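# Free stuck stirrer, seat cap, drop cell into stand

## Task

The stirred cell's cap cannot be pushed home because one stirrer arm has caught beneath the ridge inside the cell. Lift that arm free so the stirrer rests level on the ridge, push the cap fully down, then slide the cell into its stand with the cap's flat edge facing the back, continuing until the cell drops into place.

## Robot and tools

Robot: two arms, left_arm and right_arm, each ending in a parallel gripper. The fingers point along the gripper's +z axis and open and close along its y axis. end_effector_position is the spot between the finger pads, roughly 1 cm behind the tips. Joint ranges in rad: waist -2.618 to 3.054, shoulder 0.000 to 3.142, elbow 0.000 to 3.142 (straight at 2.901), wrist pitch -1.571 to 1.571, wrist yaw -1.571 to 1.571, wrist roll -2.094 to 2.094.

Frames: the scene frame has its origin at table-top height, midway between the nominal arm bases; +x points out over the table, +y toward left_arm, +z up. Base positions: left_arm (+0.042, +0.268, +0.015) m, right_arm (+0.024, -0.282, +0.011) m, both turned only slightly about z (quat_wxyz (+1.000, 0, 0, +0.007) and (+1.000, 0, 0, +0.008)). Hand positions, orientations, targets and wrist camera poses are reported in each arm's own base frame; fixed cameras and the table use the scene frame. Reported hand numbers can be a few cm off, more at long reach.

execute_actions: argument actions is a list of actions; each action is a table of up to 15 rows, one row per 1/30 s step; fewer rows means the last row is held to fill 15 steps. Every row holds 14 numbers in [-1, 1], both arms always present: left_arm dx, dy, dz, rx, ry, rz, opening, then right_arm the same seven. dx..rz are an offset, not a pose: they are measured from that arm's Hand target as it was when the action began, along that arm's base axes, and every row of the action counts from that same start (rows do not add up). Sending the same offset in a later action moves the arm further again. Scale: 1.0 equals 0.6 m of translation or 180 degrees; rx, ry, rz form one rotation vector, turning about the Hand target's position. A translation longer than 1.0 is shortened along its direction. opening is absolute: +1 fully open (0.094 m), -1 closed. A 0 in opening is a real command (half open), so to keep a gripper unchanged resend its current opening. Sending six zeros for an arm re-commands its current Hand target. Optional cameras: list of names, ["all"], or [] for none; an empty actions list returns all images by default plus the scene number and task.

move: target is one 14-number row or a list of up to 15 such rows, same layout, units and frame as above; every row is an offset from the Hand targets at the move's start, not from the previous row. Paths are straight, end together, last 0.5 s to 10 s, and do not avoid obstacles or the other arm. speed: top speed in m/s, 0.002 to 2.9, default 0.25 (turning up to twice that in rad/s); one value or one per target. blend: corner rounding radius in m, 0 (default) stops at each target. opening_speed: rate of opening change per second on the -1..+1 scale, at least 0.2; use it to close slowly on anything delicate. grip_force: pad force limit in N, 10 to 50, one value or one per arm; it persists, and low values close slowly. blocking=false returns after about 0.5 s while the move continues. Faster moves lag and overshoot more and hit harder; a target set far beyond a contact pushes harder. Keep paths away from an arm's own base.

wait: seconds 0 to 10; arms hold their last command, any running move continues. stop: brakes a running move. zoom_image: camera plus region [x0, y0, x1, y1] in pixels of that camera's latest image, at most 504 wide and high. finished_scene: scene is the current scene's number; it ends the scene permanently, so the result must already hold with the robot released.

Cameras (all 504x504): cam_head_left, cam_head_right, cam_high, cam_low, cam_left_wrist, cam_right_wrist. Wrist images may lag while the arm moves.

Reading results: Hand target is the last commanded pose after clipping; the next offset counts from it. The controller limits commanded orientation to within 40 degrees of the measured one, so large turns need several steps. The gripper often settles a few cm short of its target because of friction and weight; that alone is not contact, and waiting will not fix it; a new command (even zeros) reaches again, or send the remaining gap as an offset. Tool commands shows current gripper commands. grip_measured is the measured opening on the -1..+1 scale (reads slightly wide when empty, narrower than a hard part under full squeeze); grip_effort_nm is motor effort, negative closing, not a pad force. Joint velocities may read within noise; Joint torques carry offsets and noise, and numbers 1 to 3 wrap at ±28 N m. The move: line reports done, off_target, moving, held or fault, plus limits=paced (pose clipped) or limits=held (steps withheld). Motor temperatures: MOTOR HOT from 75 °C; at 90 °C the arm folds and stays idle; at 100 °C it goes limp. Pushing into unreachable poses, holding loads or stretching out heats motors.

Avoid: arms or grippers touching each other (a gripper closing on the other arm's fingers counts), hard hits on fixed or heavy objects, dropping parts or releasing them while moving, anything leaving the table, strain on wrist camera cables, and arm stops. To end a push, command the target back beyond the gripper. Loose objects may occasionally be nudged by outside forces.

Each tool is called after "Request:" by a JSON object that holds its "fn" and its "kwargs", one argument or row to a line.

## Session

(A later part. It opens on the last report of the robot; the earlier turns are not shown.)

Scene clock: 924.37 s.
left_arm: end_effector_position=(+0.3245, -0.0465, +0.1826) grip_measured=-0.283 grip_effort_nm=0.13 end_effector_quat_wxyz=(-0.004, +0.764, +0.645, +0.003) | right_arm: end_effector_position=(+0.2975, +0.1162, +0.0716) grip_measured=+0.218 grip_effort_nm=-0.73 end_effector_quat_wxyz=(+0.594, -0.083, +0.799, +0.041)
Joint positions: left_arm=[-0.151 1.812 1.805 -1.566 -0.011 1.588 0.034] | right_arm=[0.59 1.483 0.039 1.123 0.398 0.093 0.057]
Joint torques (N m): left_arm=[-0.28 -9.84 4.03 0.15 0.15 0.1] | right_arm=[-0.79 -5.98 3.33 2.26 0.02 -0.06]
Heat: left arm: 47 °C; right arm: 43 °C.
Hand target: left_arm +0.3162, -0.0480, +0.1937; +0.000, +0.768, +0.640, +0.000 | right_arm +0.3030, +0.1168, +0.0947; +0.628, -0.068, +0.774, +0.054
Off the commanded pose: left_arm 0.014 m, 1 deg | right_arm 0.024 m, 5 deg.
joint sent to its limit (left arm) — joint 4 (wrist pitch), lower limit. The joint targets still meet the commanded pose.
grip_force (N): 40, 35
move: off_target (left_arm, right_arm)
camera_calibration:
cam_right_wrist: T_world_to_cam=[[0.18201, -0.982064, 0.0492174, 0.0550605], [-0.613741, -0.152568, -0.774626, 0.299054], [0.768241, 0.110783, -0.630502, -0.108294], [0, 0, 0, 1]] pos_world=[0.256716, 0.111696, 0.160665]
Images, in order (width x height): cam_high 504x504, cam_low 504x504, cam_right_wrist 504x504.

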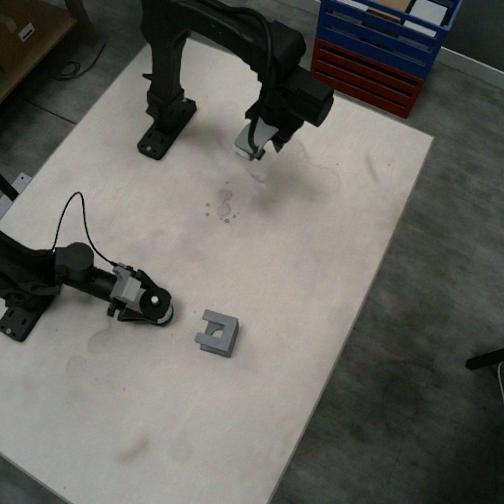

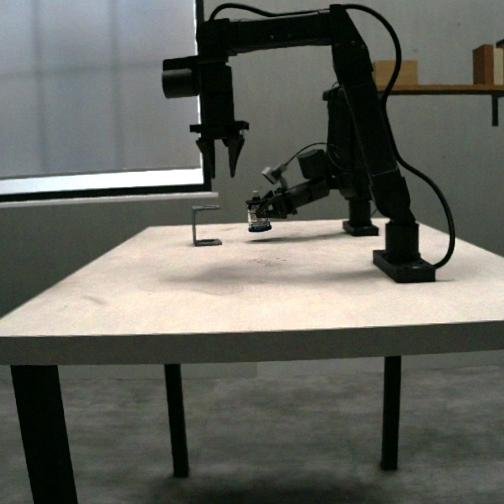

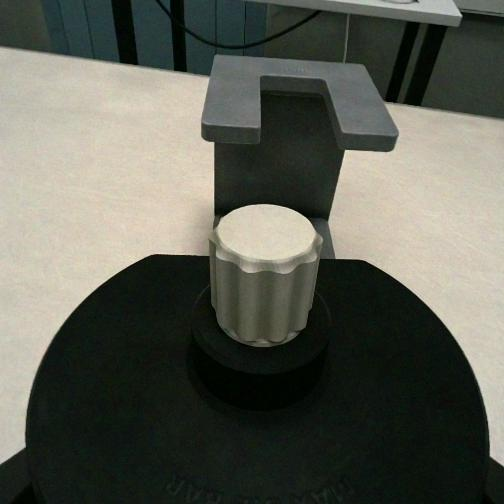

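Request:
{"fn": "move", "kwargs": {
  "target": [0,0,0,0,0,0,-0.28,0.0,-0.0217,-0.055,0,0,0.005,0.14],
  "speed": 0.08,
  "cameras": ["cam_low","cam_high","cam_right_wrist"]
}}

Request:
{"fn": "zoom_image", "kwargs": {
  "camera": "cam_low",
  "region": [170, 180, 280, 260]
}}

Request:
{"fn": "zoom_image", "kwargs": {
  "camera": "cam_right_wrist",
  "region": [150, 0, 450, 300]
}}

Scene clock: 978.27 s.
left_arm: end_effector_position=(+0.3245, -0.0465, +0.1826) grip_measured=-0.283 grip_effort_nm=0.12 end_effector_quat_wxyz=(-0.004, +0.764, +0.645, +0.003) | right_arm: end_effector_position=(+0.3000, +0.1041, +0.0466) grip_measured=+0.218 grip_effort_nm=-0.73 end_effector_quat_wxyz=(+0.590, -0.079, +0.802, +0.043)
Joint positions: left_arm=[-0.151 1.812 1.805 -1.566 -0.011 1.588 0.034] | right_arm=[0.515 1.81 0.003 1.486 0.328 0.082 0.057]
Joint torques (N m): left_arm=[-0.28 -9.84 4.16 0.18 0.13 0.1] | right_arm=[-0.64 -4.63 1.46 2.31 0.08 -0.05]
Motor temperatures (°C): left_arm=[29 47 36 31 30 28 27] | right_arm=[29 39 32 48 28 26 29]
Heat: left arm: 47 °C; right arm: 48 °C.
Hand target: left_arm +0.3162, -0.0480, +0.1937; +0.000, +0.768, +0.640, +0.000 | right_arm +0.3031, +0.1039, +0.0618; +0.627, -0.074, +0.773, +0.059
Off the commanded pose: left_arm 0.014 m, 1 deg | right_arm 0.015 m, 6 deg.
joint sent to its limit (left arm) — joint 4 (wrist pitch), lower limit. The joint targets still meet the commanded pose.
joint sent to its limit (right arm) — joint 3 (elbow), lower limit, where the elbow is as bent as it goes. The joint targets still meet the commanded pose.
grip_force (N): 40, 35
move: off_target (left_arm, right_arm)
camera_calibration:
cam_right_wrist: T_world_to_cam=[[0.177226, -0.983384, 0.0393344, 0.0459859], [-0.622855, -0.143016, -0.769154, 0.280861], [0.761999, 0.111814, -0.637852, -0.122506], [0, 0, 0, 1]] pos_world=[0.260135, 0.0990874, 0.136076]
Images, in order (width x height): cam_high 504x504, cam_low 504x504, cam_right_wrist 504x504.

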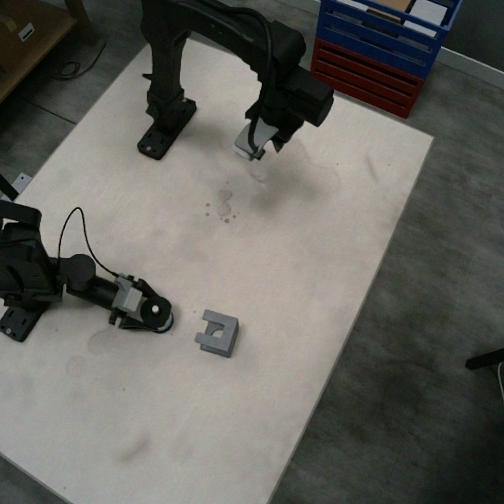

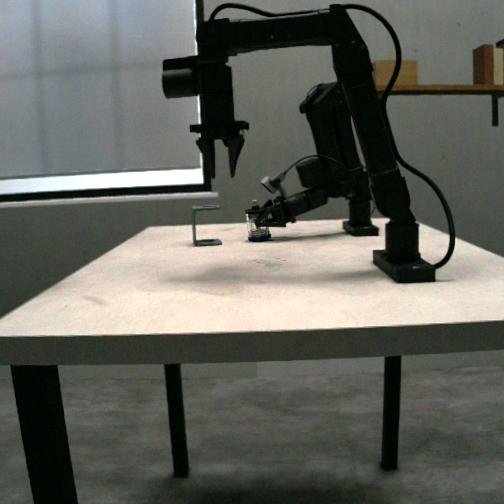

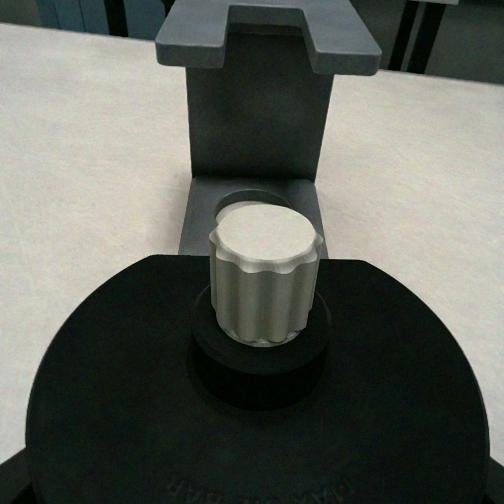

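Scaled by 4.582 from the camera's 504x504 image, which has a finer 720x720 frame.

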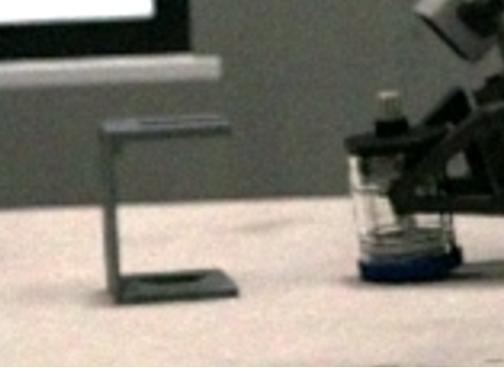

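Scaled by 1.680 from the camera's 504x504 image, which has a finer 720x720 frame.

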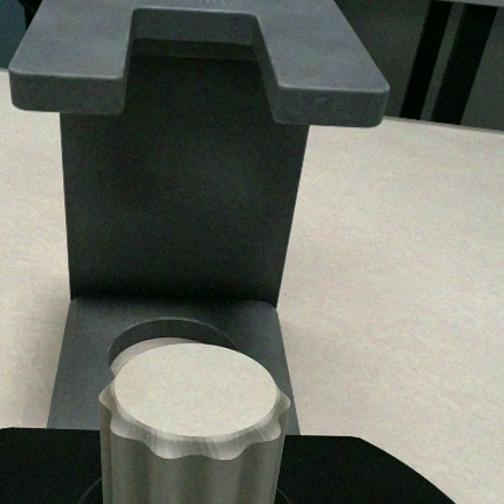

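Request:
{"fn": "move", "kwargs": {
  "target": [0,0,0,0,0,0,-0.28,0.0567,0.006,0.004,0,0,0.0,0.14],
  "speed": 0.08,
  "cameras": ["cam_low","cam_high","cam_right_wrist"]
}}

Request:
{"fn": "zoom_image", "kwargs": {
  "camera": "cam_low",
  "region": [170, 180, 280, 260]
}}

Request:
{"fn": "zoom_image", "kwargs": {
  "camera": "cam_high",
  "region": [140, 280, 260, 370]
}}

Scene clock: 993.77 s.
left_arm: end_effector_position=(+0.3245, -0.0465, +0.1826) grip_measured=-0.283 grip_effort_nm=0.13 end_effector_quat_wxyz=(-0.004, +0.764, +0.645, +0.003) | right_arm: end_effector_position=(+0.3278, +0.1045, +0.0467) grip_measured=+0.218 grip_effort_nm=-0.73 end_effector_quat_wxyz=(+0.598, -0.081, +0.796, +0.050)
Joint positions: left_arm=[-0.151 1.812 1.805 -1.566 -0.011 1.588 0.034] | right_arm=[0.428 1.887 0.092 1.503 0.234 0.051 0.057]
Joint torques (N m): left_arm=[-0.4 -9.95 4.1 0.16 0.13 0.05] | right_arm=[-0.8 -5.22 3.1 2.23 -0.01 -0.02]
Heat: left arm: 47 °C; right arm: 48 °C.
Hand target: left_arm +0.3162, -0.0480, +0.1937; +0.000, +0.768, +0.640, +0.000 | right_arm +0.3370, +0.1074, +0.0641; +0.627, -0.074, +0.773, +0.059
Off the commanded pose: left_arm 0.014 m, 1 deg | right_arm 0.020 m, 4 deg.
joint sent to its limit (left arm) — joint 4 (wrist pitch), lower limit. The joint targets still meet the commanded pose.
grip_force (N): 40, 35
move: off_target (left_arm, right_arm)
camera_calibration:
cam_right_wrist: T_world_to_cam=[[0.187763, -0.981658, 0.0330715, 0.0381219], [-0.606367, -0.142337, -0.782342, 0.293466], [0.772699, 0.126841, -0.62197, -0.149491], [0, 0, 0, 1]] pos_world=[0.286302, 0.0981554, 0.135351]
Images, in order (width x height): cam_high 504x504, cam_low 504x504, cam_right_wrist 504x504.

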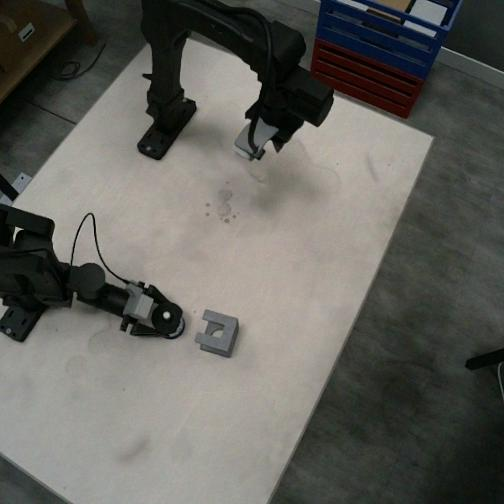

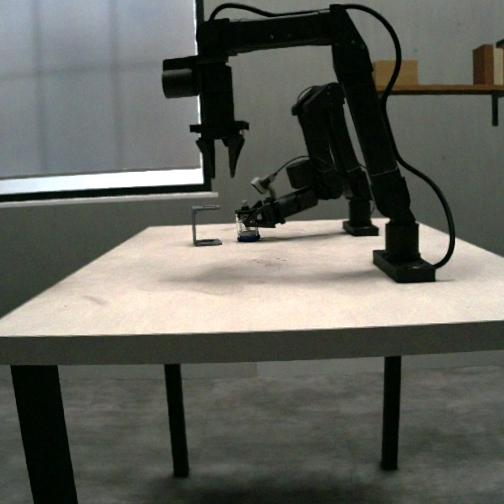

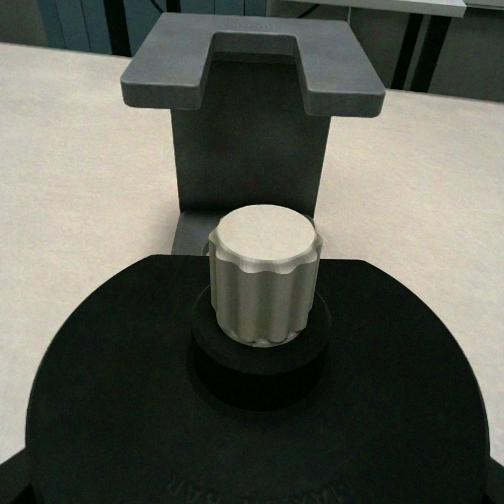

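Scaled by 4.582 from the camera's 504x504 image, which has a finer 720x720 frame.

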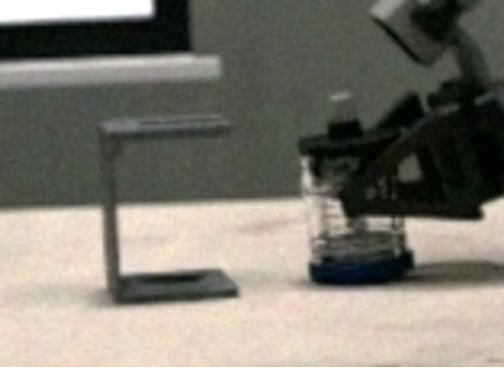

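Scaled by 4.200 from the camera's 504x504 image, which has a finer 720x720 frame.

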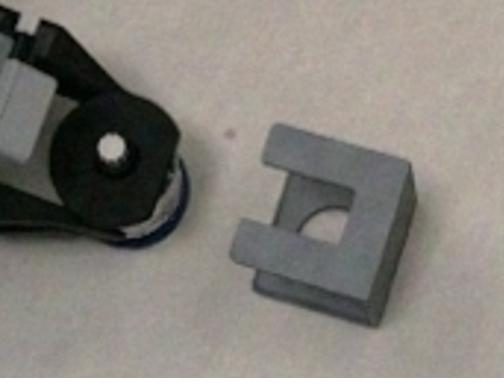

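Request:
{"fn": "zoom_image", "kwargs": {
  "camera": "cam_right_wrist",
  "region": [110, 0, 400, 290]
}}

Scaled by 1.738 from the camera's 504x504 image, which has a finer 720x720 frame.

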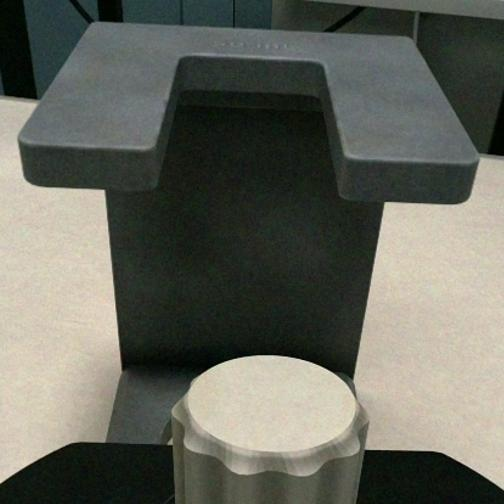

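Request:
{"fn": "move", "kwargs": {
  "target": [
    [0.04,-0.2,0.0,-0.474,0.01,0.083,-0.28,0,0,0,0,0,0,0.14],
    [0.065,-0.362,-0.14,-0.474,0.01,0.083,-0.28,0,0,0,0,0,0,0.14]
  ],
  "speed": 0.25,
  "cameras": ["cam_high","cam_left_wrist"]
}}

Request:
{"fn": "zoom_image", "kwargs": {
  "camera": "cam_left_wrist",
  "region": [100, 50, 400, 350]
}}

Scene clock: 1045.00 s.
left_arm: end_effector_position=(+0.3571, -0.2632, +0.1145) grip_measured=-0.283 grip_effort_nm=0.13 end_effector_quat_wxyz=(+0.509, +0.482, +0.558, -0.443) | right_arm: end_effector_position=(+0.3278, +0.1046, +0.0467) grip_measured=+0.218 grip_effort_nm=-0.73 end_effector_quat_wxyz=(+0.598, -0.081, +0.796, +0.050)
Joint positions: left_arm=[-0.255 2.019 0.794 0.998 1.165 0.205 0.034] | right_arm=[0.428 1.887 0.092 1.503 0.234 0.051 0.057]
Joint torques (N m): left_arm=[-0.77 -6.28 3 1.87 0.08 -0.03] | right_arm=[-0.79 -5.2 3.08 2.23 -0.06 -0.06]
Motor temperatures (°C): left_arm=[29 47 36 31 30 28 27] | right_arm=[29 37 32 54 28 26 29]
Heat: left arm: 47 °C; right arm: 54 °C.
Hand target: left_arm +0.3553, -0.2652, +0.1098; +0.510, +0.483, +0.557, -0.443 | right_arm +0.3370, +0.1074, +0.0640; +0.627, -0.074, +0.773, +0.059
Off the commanded pose: left_arm 0.006 m, 0 deg | right_arm 0.020 m, 4 deg.
grip_force (N): 40, 35
move: off_target (right_arm)
camera_calibration:
cam_left_wrist: T_world_to_cam=[[-0.993079, -0.117133, -0.00865667, 0.325655], [-0.0512663, 0.498599, -0.865315, 0.286866], [0.105673, -0.858882, -0.501153, -0.120678], [0, 0, 0, 1]] pos_world=[0.35086, -0.208534, 0.190571]
Images, in order (width x height): cam_high 504x504, cam_left_wrist 504x504.

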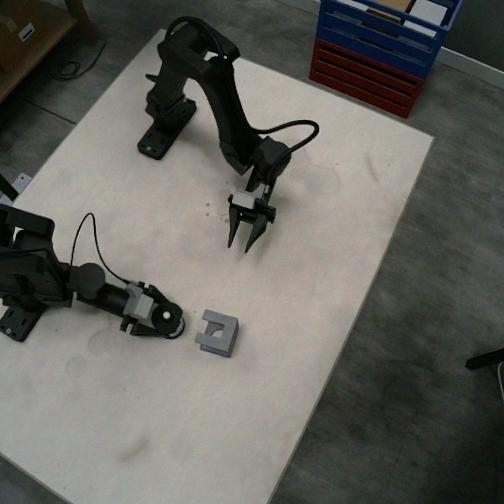

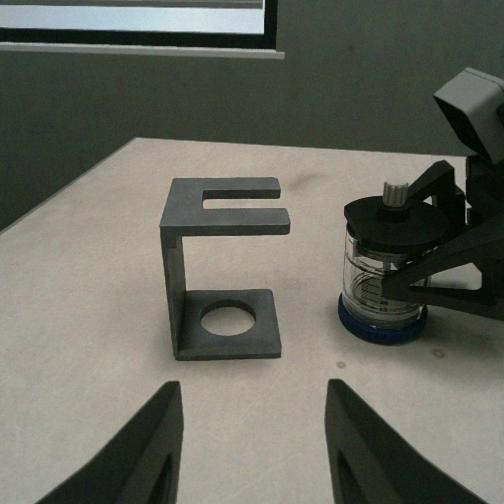

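Scaled by 1.680 from the camera's 504x504 image, which has a finer 720x720 frame.

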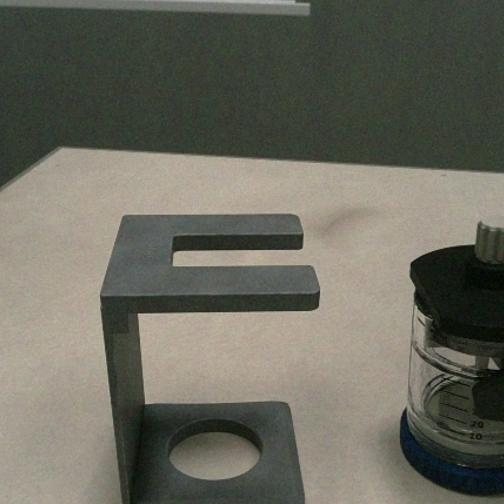

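Request:
{"fn": "zoom_image", "kwargs": {
  "camera": "cam_left_wrist",
  "region": [320, 160, 480, 320]
}}

Request:
{"fn": "zoom_image", "kwargs": {
  "camera": "cam_left_wrist",
  "region": [150, 160, 310, 320]
}}

Scaled by 3.150 from the camera's 504x504 image, which has a finer 720x720 frame.

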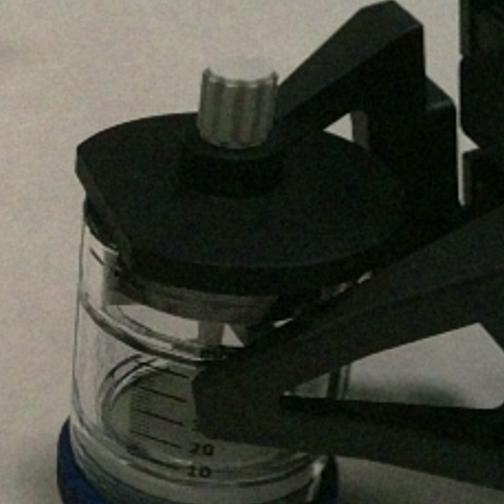

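Scaled by 3.150 from the camera's 504x504 image, which has a finer 720x720 frame.

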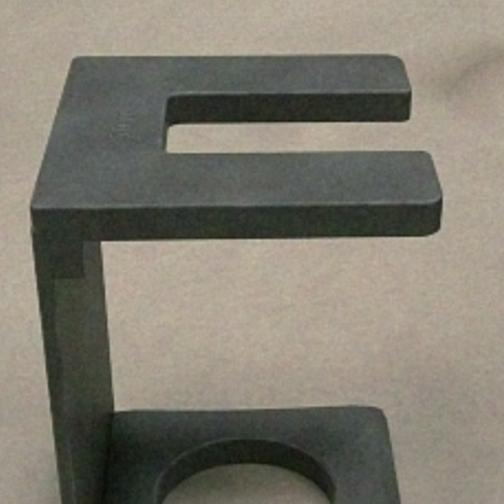

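Request:
{"fn": "move", "kwargs": {
  "target": [0,0,0,0,0,0,-0.28,0.028,0.0048,0.02,0,0,0.0,0.14],
  "speed": 0.06,
  "cameras": ["cam_left_wrist","cam_right_wrist","cam_high"]
}}

Request:
{"fn": "zoom_image", "kwargs": {
  "camera": "cam_left_wrist",
  "region": [150, 160, 450, 380]
}}

Request:
{"fn": "zoom_image", "kwargs": {
  "camera": "cam_right_wrist",
  "region": [110, 0, 400, 290]
}}

Request:
{"fn": "zoom_image", "kwargs": {
  "camera": "cam_high",
  "region": [140, 280, 260, 370]
}}

Scene clock: 1100.13 s.
left_arm: end_effector_position=(+0.3572, -0.2632, +0.1148) grip_measured=-0.283 grip_effort_nm=0.13 end_effector_quat_wxyz=(+0.509, +0.482, +0.558, -0.443) | right_arm: end_effector_position=(+0.3419, +0.1082, +0.0482) grip_measured=+0.218 grip_effort_nm=-0.73 end_effector_quat_wxyz=(+0.590, -0.084, +0.801, +0.051)
Joint positions: left_arm=[-0.255 2.019 0.794 0.999 1.165 0.204 0.034] | right_arm=[0.407 1.834 0.154 1.369 0.207 0.046 0.057]
Joint torques (N m): left_arm=[-0.64 -6.3 3 1.87 0.05 -0.04] | right_arm=[-0.9 -9.48 3.9 1.92 0.03 -0.06]
Motor temperatures (°C): left_arm=[29 42 35 37 30 28 27] | right_arm=[29 36 32 56 28 26 30]
Heat: left arm: 42 °C; right arm: 56 °C.
Hand target: left_arm +0.3553, -0.2651, +0.1098; +0.510, +0.483, +0.557, -0.443 | right_arm +0.3539, +0.1103, +0.0762; +0.627, -0.074, +0.773, +0.059
Off the commanded pose: left_arm 0.006 m, 0 deg | right_arm 0.030 m, 6 deg.
grip_force (N): 40, 35
move: off_target (right_arm)
camera_calibration:
cam_left_wrist: T_world_to_cam=[[-0.993052, -0.11731, -0.00925054, 0.325738], [-0.0507667, 0.498012, -0.865683, 0.286852], [0.106161, -0.859199, -0.500508, -0.120801], [0, 0, 0, 1]] pos_world=[0.350862, -0.208435, 0.190874]
cam_right_wrist: T_world_to_cam=[[0.194893, -0.980241, 0.0338291, 0.0363831], [-0.620556, -0.149943, -0.769693, 0.308735], [0.759557, 0.129015, -0.637517, -0.155016], [0, 0, 0, 1]] pos_world=[0.30224, 0.101956, 0.137575]
Images, in order (width x height): cam_high 504x504, cam_left_wrist 504x504, cam_right_wrist 504x504.

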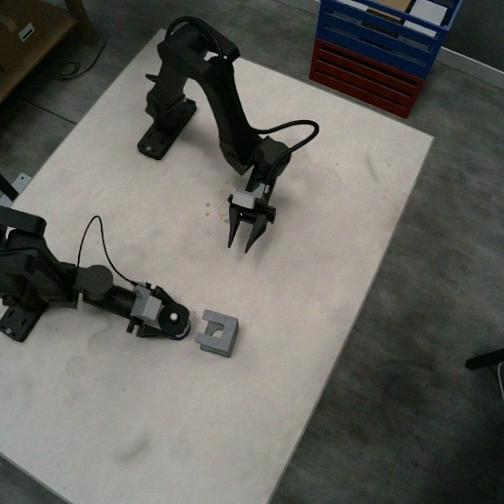

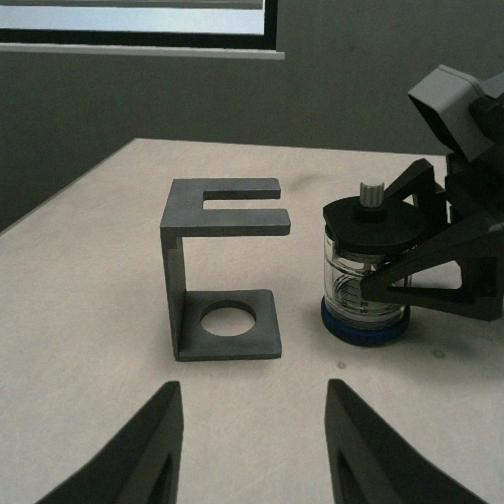

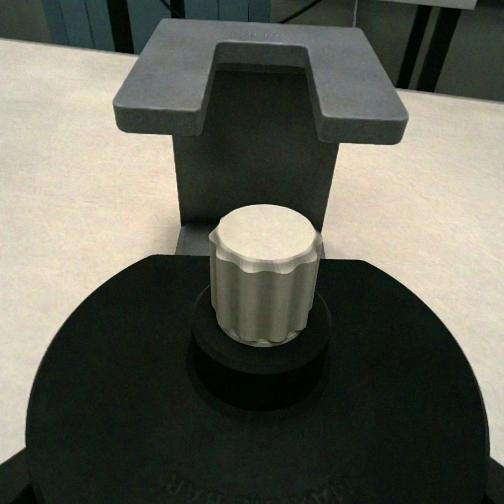

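Scaled by 1.680 from the camera's 504x504 image, which has a finer 720x720 frame.

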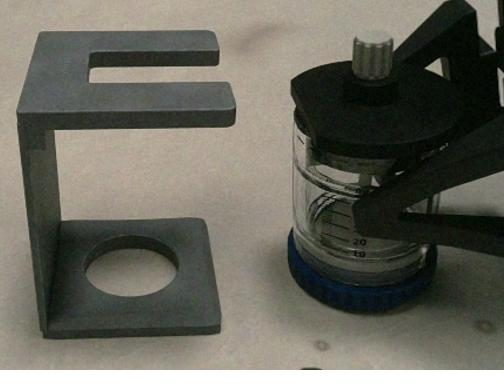

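Scaled by 1.738 from the camera's 504x504 image, which has a finer 720x720 frame.

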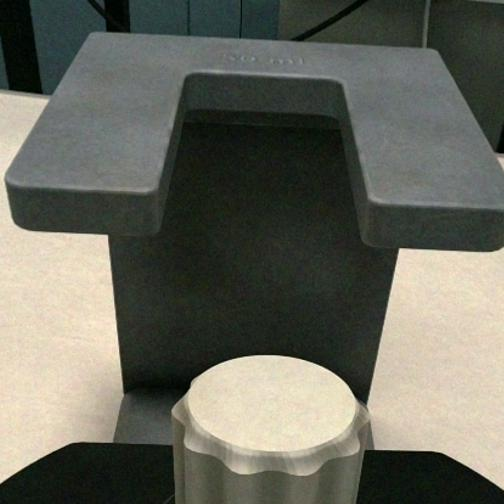

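Scaled by 4.200 from the camera's 504x504 image, which has a finer 720x720 frame.

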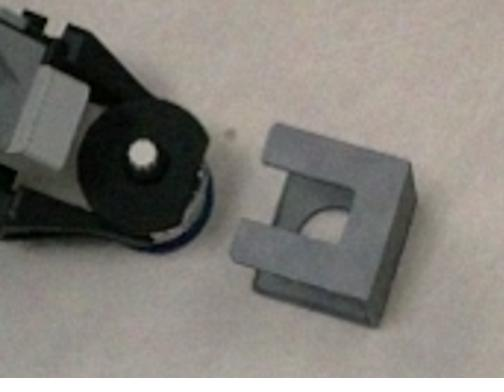

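Request:
{"fn": "move", "kwargs": {
  "target": [0,0,0,0,0,0,-0.28,0.0,0.0,-0.01,0.0057,-0.0327,0.0,0.14],
  "speed": 0.06,
  "cameras": ["cam_left_wrist","cam_right_wrist","cam_high"]
}}

Request:
{"fn": "zoom_image", "kwargs": {
  "camera": "cam_left_wrist",
  "region": [150, 160, 450, 380]
}}

Request:
{"fn": "zoom_image", "kwargs": {
  "camera": "cam_right_wrist",
  "region": [110, 0, 400, 290]
}}

Scene clock: 1114.27 s.
left_arm: end_effector_position=(+0.3572, -0.2632, +0.1148) grip_measured=-0.283 grip_effort_nm=0.12 end_effector_quat_wxyz=(+0.509, +0.482, +0.558, -0.443) | right_arm: end_effector_position=(+0.3445, +0.1093, +0.0486) grip_measured=+0.218 grip_effort_nm=-0.73 end_effector_quat_wxyz=(+0.605, -0.083, +0.790, +0.053)
Joint positions: left_arm=[-0.255 2.019 0.794 0.999 1.165 0.204 0.034] | right_arm=[0.407 1.921 0.154 1.495 0.207 0.039 0.057]
Joint torques (N m): left_arm=[-0.7 -6.26 3.07 1.84 0.11 -0.05] | right_arm=[-0.31 -5.98 3.08 2.42 0.12 -0.05]
Motor temperatures (°C): left_arm=[29 42 35 37 30 28 27] | right_arm=[29 36 32 56 28 26 30]
Heat: left arm: 42 °C; right arm: 56 °C.
Hand target: left_arm +0.3553, -0.2651, +0.1098; +0.510, +0.483, +0.557, -0.443 | right_arm +0.3539, +0.1102, +0.0701; +0.667, -0.072, +0.739, +0.062
Off the commanded pose: left_arm 0.006 m, 0 deg | right_arm 0.024 m, 9 deg.
joint sent to its limit (right arm) — joint 4 (wrist pitch), upper limit. The joint targets are off in orientation, not in position.
grip_force (N): 40, 35
move: off_target (right_arm)
camera_calibration:
cam_left_wrist: T_world_to_cam=[[-0.993052, -0.11731, -0.00925054, 0.325738], [-0.0507667, 0.498012, -0.865683, 0.286852], [0.106161, -0.859199, -0.500508, -0.120801], [0, 0, 0, 1]] pos_world=[0.350862, -0.208435, 0.190874]
cam_right_wrist: T_world_to_cam=[[0.195598, -0.980143, 0.0325855, 0.0366966], [-0.591035, -0.144332, -0.793628, 0.301195], [0.782572, 0.135973, -0.60753, -0.166927], [0, 0, 0, 1]] pos_world=[0.301471, 0.102138, 0.136428]
Images, in order (width x height): cam_high 504x504, cam_left_wrist 504x504, cam_right_wrist 504x504.

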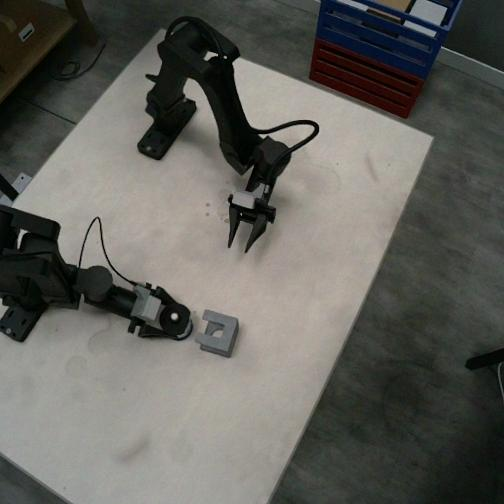

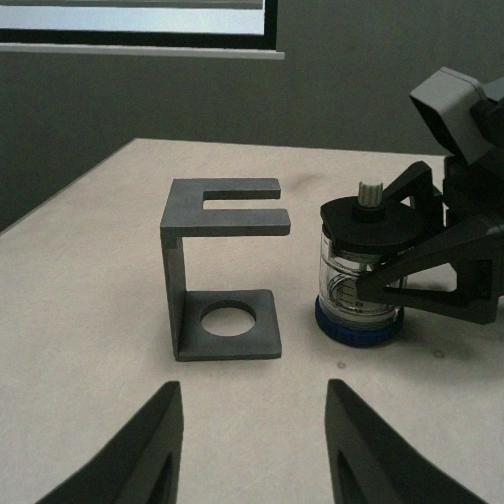

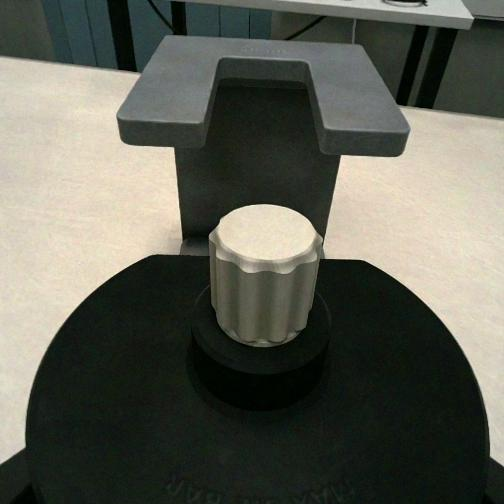

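Scaled by 1.680 from the camera's 504x504 image, which has a finer 720x720 frame.

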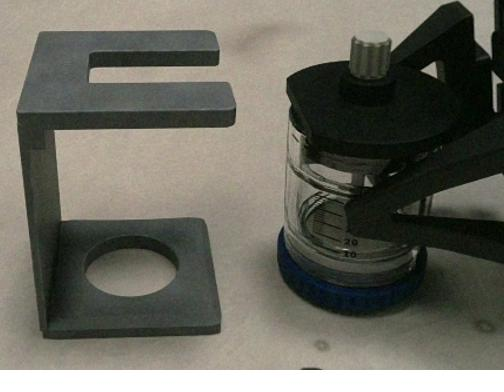

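Scaled by 1.738 from the camera's 504x504 image, which has a finer 720x720 frame.

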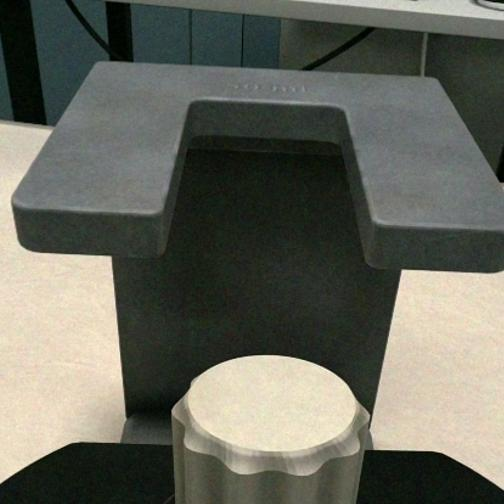

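Request:
{"fn": "move", "kwargs": {
  "target": [0,0,0,0,0,0,-0.28,0.022,0.0036,0.0,-0.0028,0.0164,0.0,0.14],
  "speed": 0.06,
  "cameras": ["cam_left_wrist","cam_right_wrist"]
}}

Request:
{"fn": "zoom_image", "kwargs": {
  "camera": "cam_left_wrist",
  "region": [150, 160, 450, 380]
}}

Request:
{"fn": "zoom_image", "kwargs": {
  "camera": "cam_right_wrist",
  "region": [110, 0, 400, 290]
}}

Scene clock: 1126.87 s.
left_arm: end_effector_position=(+0.3572, -0.2632, +0.1148) grip_measured=-0.283 grip_effort_nm=0.12 end_effector_quat_wxyz=(+0.509, +0.482, +0.558, -0.443) | right_arm: end_effector_position=(+0.3558, +0.1107, +0.0477) grip_measured=+0.218 grip_effort_nm=-0.73 end_effector_quat_wxyz=(+0.609, -0.082, +0.787, +0.052)
Joint positions: left_arm=[-0.255 2.019 0.794 0.999 1.165 0.204 0.034] | right_arm=[0.394 1.955 0.197 1.498 0.198 0.035 0.057]
Joint torques (N m): left_arm=[-0.66 -6.28 2.92 1.85 0.07 -0.04] | right_arm=[-0.9 -6.34 3.59 2.36 -0.03 -0.05]
Motor temperatures (°C): left_arm=[29 42 35 38 30 28 27] | right_arm=[29 36 32 58 28 26 30]
Heat: left arm: 42 °C; right arm: 58 °C.
Hand target: left_arm +0.3553, -0.2651, +0.1098; +0.510, +0.483, +0.557, -0.443 | right_arm +0.3670, +0.1125, +0.0701; +0.647, -0.073, +0.756, +0.061
Off the commanded pose: left_arm 0.006 m, 0 deg | right_arm 0.025 m, 6 deg.
joint sent to its limit (right arm) — joint 4 (wrist pitch), upper limit. The joint targets still meet the commanded pose.
grip_force (N): 40, 35
move: off_target (right_arm)
camera_calibration:
cam_left_wrist: T_world_to_cam=[[-0.993052, -0.11731, -0.00925054, 0.325738], [-0.0507667, 0.498012, -0.865683, 0.286852], [0.106161, -0.859199, -0.500508, -0.120801], [0, 0, 0, 1]] pos_world=[0.350862, -0.208435, 0.190874]
cam_right_wrist: T_world_to_cam=[[0.192466, -0.980759, 0.0326781, 0.0371881], [-0.58424, -0.141281, -0.799189, 0.304882], [0.788429, 0.134725, -0.600191, -0.17882], [0, 0, 0, 1]] pos_world=[0.311954, 0.103638, 0.135117]
Images, in order (width x height): cam_left_wrist 504x504, cam_right_wrist 504x504.

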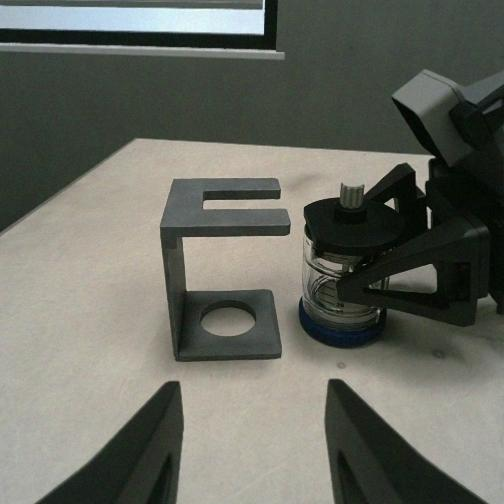

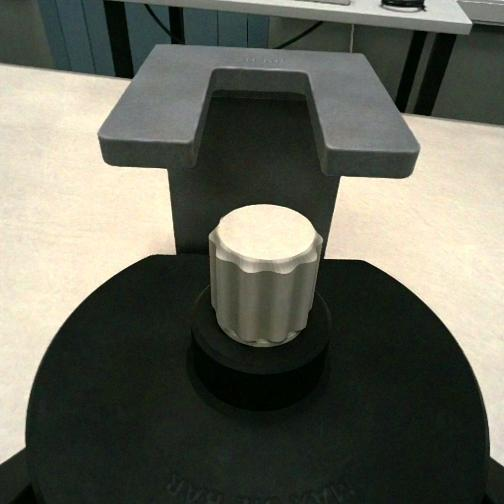

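Scaled by 1.680 from the camera's 504x504 image, which has a finer 720x720 frame.

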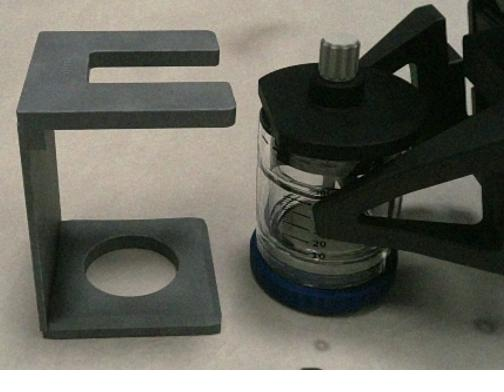

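Scaled by 1.738 from the camera's 504x504 image, which has a finer 720x720 frame.

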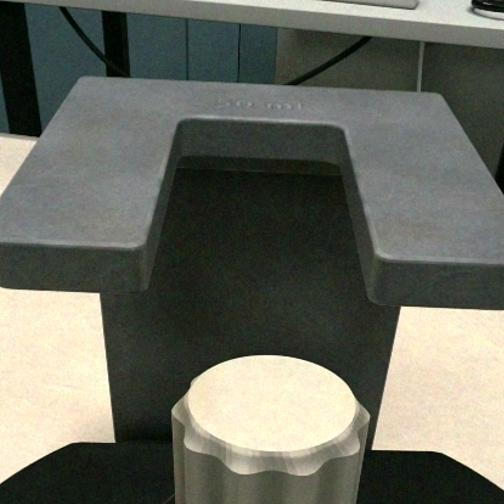

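Request:
{"fn": "wait", "kwargs": {
  "seconds": 0.2,
  "cameras": ["cam_low"]
}}

Request:
{"fn": "zoom_image", "kwargs": {
  "camera": "cam_low",
  "region": [180, 190, 260, 260]
}}

Scene clock: 1140.17 s.
left_arm: end_effector_position=(+0.3572, -0.2632, +0.1148) grip_measured=-0.283 grip_effort_nm=0.12 end_effector_quat_wxyz=(+0.509, +0.482, +0.558, -0.443) | right_arm: end_effector_position=(+0.3558, +0.1108, +0.0477) grip_measured=+0.218 grip_effort_nm=-0.73 end_effector_quat_wxyz=(+0.609, -0.082, +0.787, +0.052)
Joint positions: left_arm=[-0.255 2.019 0.794 1 1.165 0.204 0.034] | right_arm=[0.394 1.955 0.197 1.498 0.198 0.034 0.057]
Joint torques (N m): left_arm=[-0.73 -6.35 2.96 1.85 0.11 -0.05] | right_arm=[-0.91 -6.34 3.56 2.37 -0.02 -0.06]
Motor temperatures (°C): left_arm=[29 42 35 38 30 28 27] | right_arm=[29 36 32 60 28 26 30]
Heat: left arm: 42 °C; right arm: 60 °C.
Hand target: left_arm +0.3553, -0.2652, +0.1098; +0.510, +0.483, +0.557, -0.443 | right_arm +0.3670, +0.1125, +0.0701; +0.647, -0.073, +0.756, +0.061
Tool commands: left_gripper/opening=-0.28 right_gripper/opening=+0.14
Off the commanded pose: left_arm 0.006 m, 0 deg | right_arm 0.025 m, 6 deg.
grip_force (N): 40, 35
wait: 0.20 s; at rest from the start
Images, in order (width x height): cam_low 504x504.

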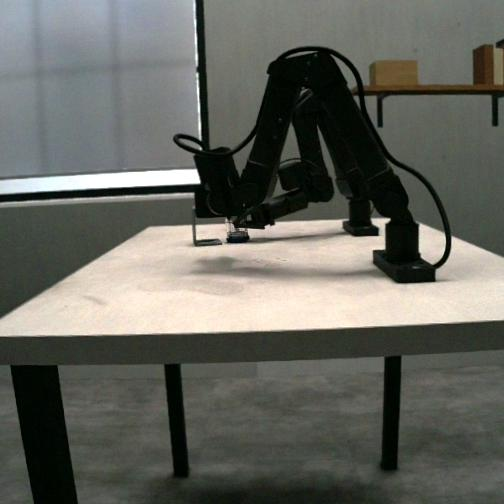

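Scaled by 6.300 from the camera's 504x504 image, which has a finer 720x720 frame.

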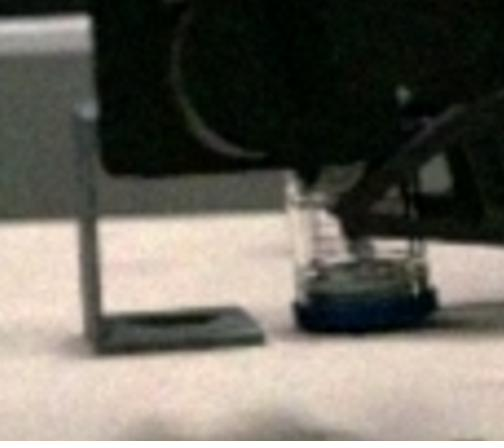

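Request:
{"fn": "move", "kwargs": {
  "target": [0,0,0,0,0,0,-0.28,0.0,0.0,0.015,0,0,0.0,0.14],
  "speed": 0.06,
  "cameras": ["cam_left_wrist","cam_low"]
}}

Request:
{"fn": "zoom_image", "kwargs": {
  "camera": "cam_left_wrist",
  "region": [150, 160, 450, 380]
}}

Request:
{"fn": "zoom_image", "kwargs": {
  "camera": "cam_low",
  "region": [180, 190, 260, 260]
}}

Scene clock: 1148.80 s.
left_arm: end_effector_position=(+0.3572, -0.2632, +0.1148) grip_measured=-0.283 grip_effort_nm=0.13 end_effector_quat_wxyz=(+0.509, +0.482, +0.558, -0.443) | right_arm: end_effector_position=(+0.3556, +0.1109, +0.0481) grip_measured=+0.218 grip_effort_nm=-0.73 end_effector_quat_wxyz=(+0.608, -0.083, +0.788, +0.052)
Joint positions: left_arm=[-0.255 2.019 0.794 1 1.165 0.204 0.034] | right_arm=[0.394 1.943 0.197 1.482 0.197 0.033 0.057]
Joint torques (N m): left_arm=[-0.73 -6.24 3 1.88 0.1 -0.06] | right_arm=[-0.95 -10.69 3.47 2.01 -0.01 -0.07]
Motor temperatures (°C): left_arm=[29 41 35 38 30 28 27] | right_arm=[29 36 32 61 28 26 30]
Heat: left arm: 41 °C; right arm: 61 °C.
Hand target: left_arm +0.3553, -0.2652, +0.1098; +0.510, +0.483, +0.557, -0.443 | right_arm +0.3670, +0.1124, +0.0791; +0.647, -0.073, +0.756, +0.061
Off the commanded pose: left_arm 0.006 m, 0 deg | right_arm 0.033 m, 6 deg.
grip_force (N): 40, 35
move: off_target (right_arm)
camera_calibration:
cam_left_wrist: T_world_to_cam=[[-0.993051, -0.11729, -0.00968295, 0.325826], [-0.0503748, 0.497977, -0.865726, 0.286715], [0.106363, -0.859222, -0.500425, -0.120893], [0, 0, 0, 1]] pos_world=[0.350863, -0.208436, 0.190874]
Images, in order (width x height): cam_low 504x504, cam_left_wrist 504x504.

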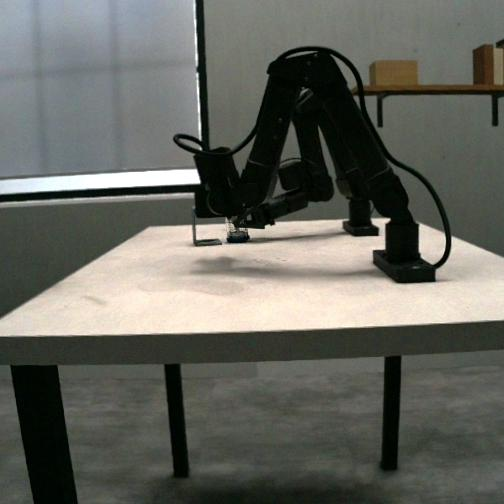

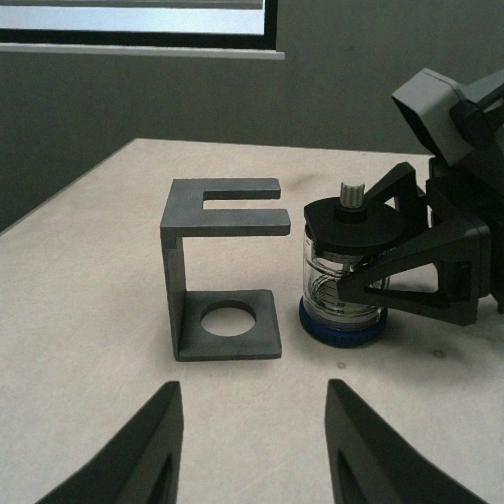

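Scaled by 1.680 from the camera's 504x504 image, which has a finer 720x720 frame.

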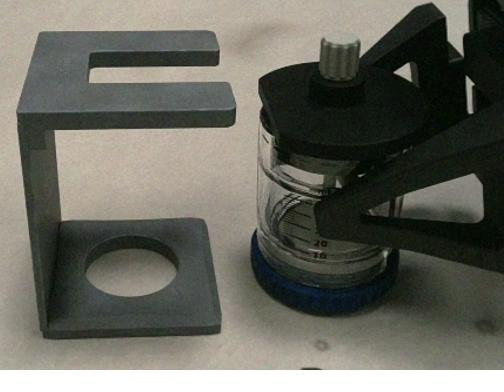

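Scaled by 6.300 from the camera's 504x504 image, which has a finer 720x720 frame.

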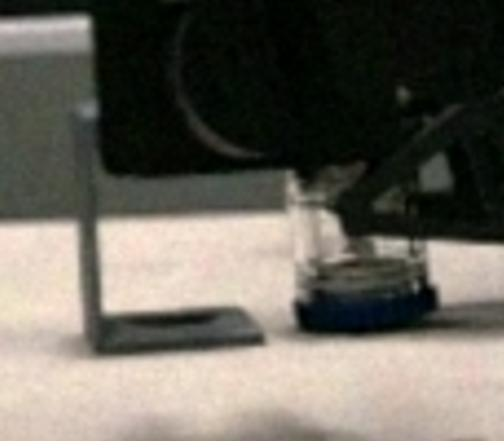

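Request:
{"fn": "move", "kwargs": {
  "target": [0,0,0,0,0,0,-0.28,-0.005,0.0,0.025,0,0,0.0,0.14],
  "speed": 0.06
}}

Request:
{"fn": "move", "kwargs": {
  "target": [0,0,0,0,0,0,-0.28,0.0,0.0,-0.03,0,0,0.0,0.14],
  "speed": 0.06,
  "cameras": ["cam_left_wrist","cam_low","cam_right_wrist"]
}}

Request:
{"fn": "zoom_image", "kwargs": {
  "camera": "cam_left_wrist",
  "region": [150, 160, 450, 380]
}}

Request:
{"fn": "zoom_image", "kwargs": {
  "camera": "cam_low",
  "region": [180, 190, 260, 260]
}}

Scene clock: 1156.10 s.
left_arm: end_effector_position=(+0.3572, -0.2632, +0.1148) grip_measured=-0.283 grip_effort_nm=0.13 end_effector_quat_wxyz=(+0.509, +0.482, +0.558, -0.443) | right_arm: end_effector_position=(+0.3561, +0.1112, +0.0662) grip_measured=+0.218 grip_effort_nm=-0.73 end_effector_quat_wxyz=(+0.612, -0.083, +0.785, +0.053)
Joint positions: left_arm=[-0.255 2.019 0.794 1 1.165 0.204 0.034] | right_arm=[0.394 1.809 0.197 1.359 0.197 0.032 0.057]
Joint torques (N m): left_arm=[-0.77 -6.32 2.92 1.85 0.1 -0.07] | right_arm=[-0.49 -9.88 3.59 2.04 0.04 -0.04]
Motor temperatures (°C): left_arm=[29 41 35 39 30 28 27] | right_arm=[29 37 32 59 28 26 30]
Heat: left arm: 41 °C; right arm: 59 °C.
Hand target: left_arm +0.3553, -0.2652, +0.1098; +0.510, +0.483, +0.557, -0.443 | right_arm +0.3640, +0.1125, +0.0942; +0.647, -0.073, +0.756, +0.061
Off the commanded pose: left_arm 0.006 m, 0 deg | right_arm 0.029 m, 5 deg.
grip_force (N): 40, 35
move: off_target (right_arm)

Scene clock: 1157.27 s.
left_arm: end_effector_position=(+0.3572, -0.2632, +0.1148) grip_measured=-0.283 grip_effort_nm=0.13 end_effector_quat_wxyz=(+0.509, +0.482, +0.558, -0.443) | right_arm: end_effector_position=(+0.3568, +0.1114, +0.0559) grip_measured=+0.218 grip_effort_nm=-0.73 end_effector_quat_wxyz=(+0.615, -0.082, +0.783, +0.054)
Joint positions: left_arm=[-0.255 2.019 0.794 1 1.165 0.204 0.034] | right_arm=[0.394 1.914 0.197 1.471 0.197 0.032 0.057]
Joint torques (N m): left_arm=[-0.66 -6.45 2.96 1.84 0.1 -0.03] | right_arm=[-0.43 -6.23 2.91 2.38 0.04 -0.04]
Motor temperatures (°C): left_arm=[29 41 35 39 30 28 27] | right_arm=[29 37 32 59 28 26 30]
Heat: left arm: 41 °C; right arm: 59 °C.
Hand target: left_arm +0.3553, -0.2652, +0.1098; +0.510, +0.483, +0.557, -0.443 | right_arm +0.3640, +0.1125, +0.0761; +0.647, -0.073, +0.756, +0.061
Off the commanded pose: left_arm 0.006 m, 0 deg | right_arm 0.022 m, 5 deg.
grip_force (N): 40, 35
move: off_target (right_arm)
camera_calibration:
cam_left_wrist: T_world_to_cam=[[-0.993051, -0.11729, -0.00968295, 0.325826], [-0.0503748, 0.497977, -0.865726, 0.286715], [0.106363, -0.859222, -0.500425, -0.120893], [0, 0, 0, 1]] pos_world=[0.350863, -0.208436, 0.190874]
cam_right_wrist: T_world_to_cam=[[0.194058, -0.98048, 0.0316259, 0.0368964], [-0.572665, -0.139401, -0.80785, 0.308202], [0.79649, 0.138659, -0.588539, -0.178775], [0, 0, 0, 1]] pos_world=[0.311729, 0.103929, 0.142598]
Images, in order (width x height): cam_low 504x504, cam_left_wrist 504x504, cam_right_wrist 504x504.

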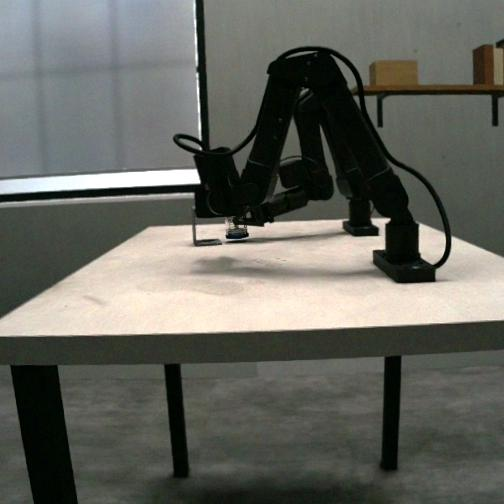

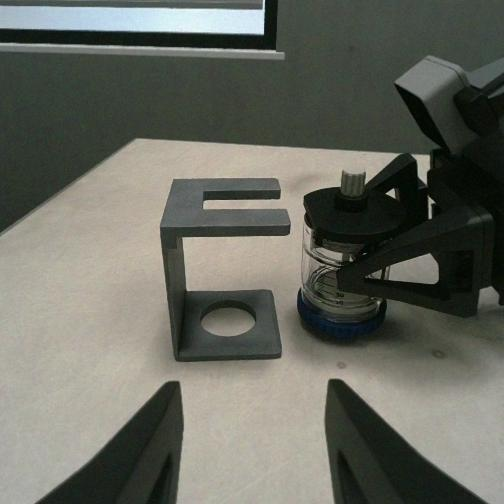

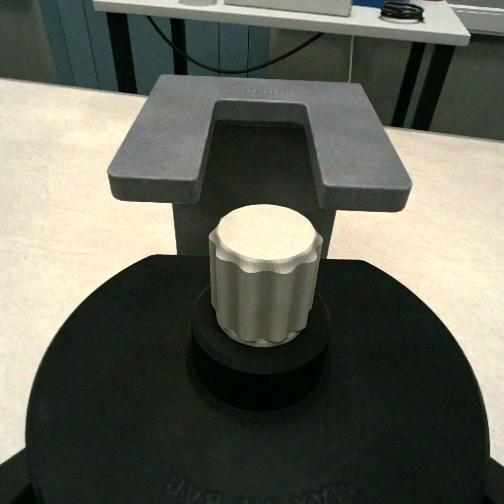

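Scaled by 1.680 from the camera's 504x504 image, which has a finer 720x720 frame.

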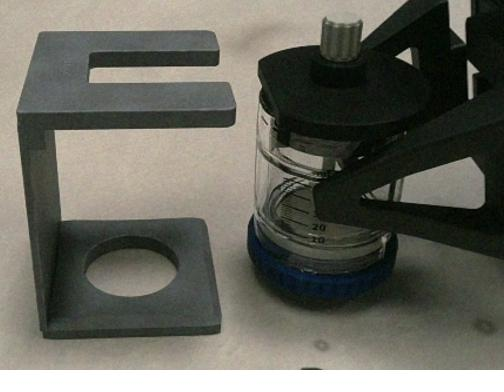

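Scaled by 6.300 from the camera's 504x504 image, which has a finer 720x720 frame.

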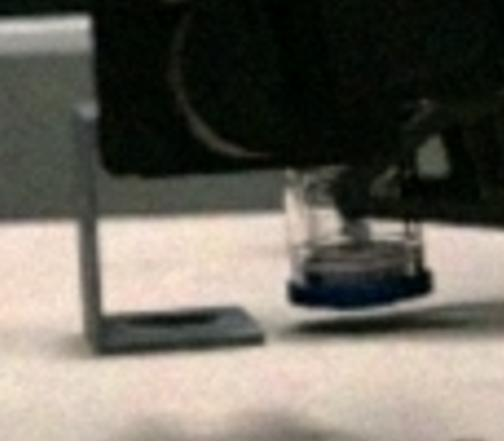

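Request:
{"fn": "zoom_image", "kwargs": {
  "camera": "cam_right_wrist",
  "region": [100, 50, 430, 380]
}}

Scaled by 1.527 from the camera's 504x504 image, which has a finer 720x720 frame.

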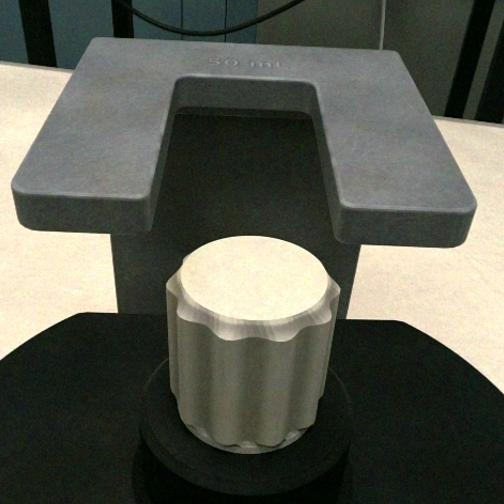

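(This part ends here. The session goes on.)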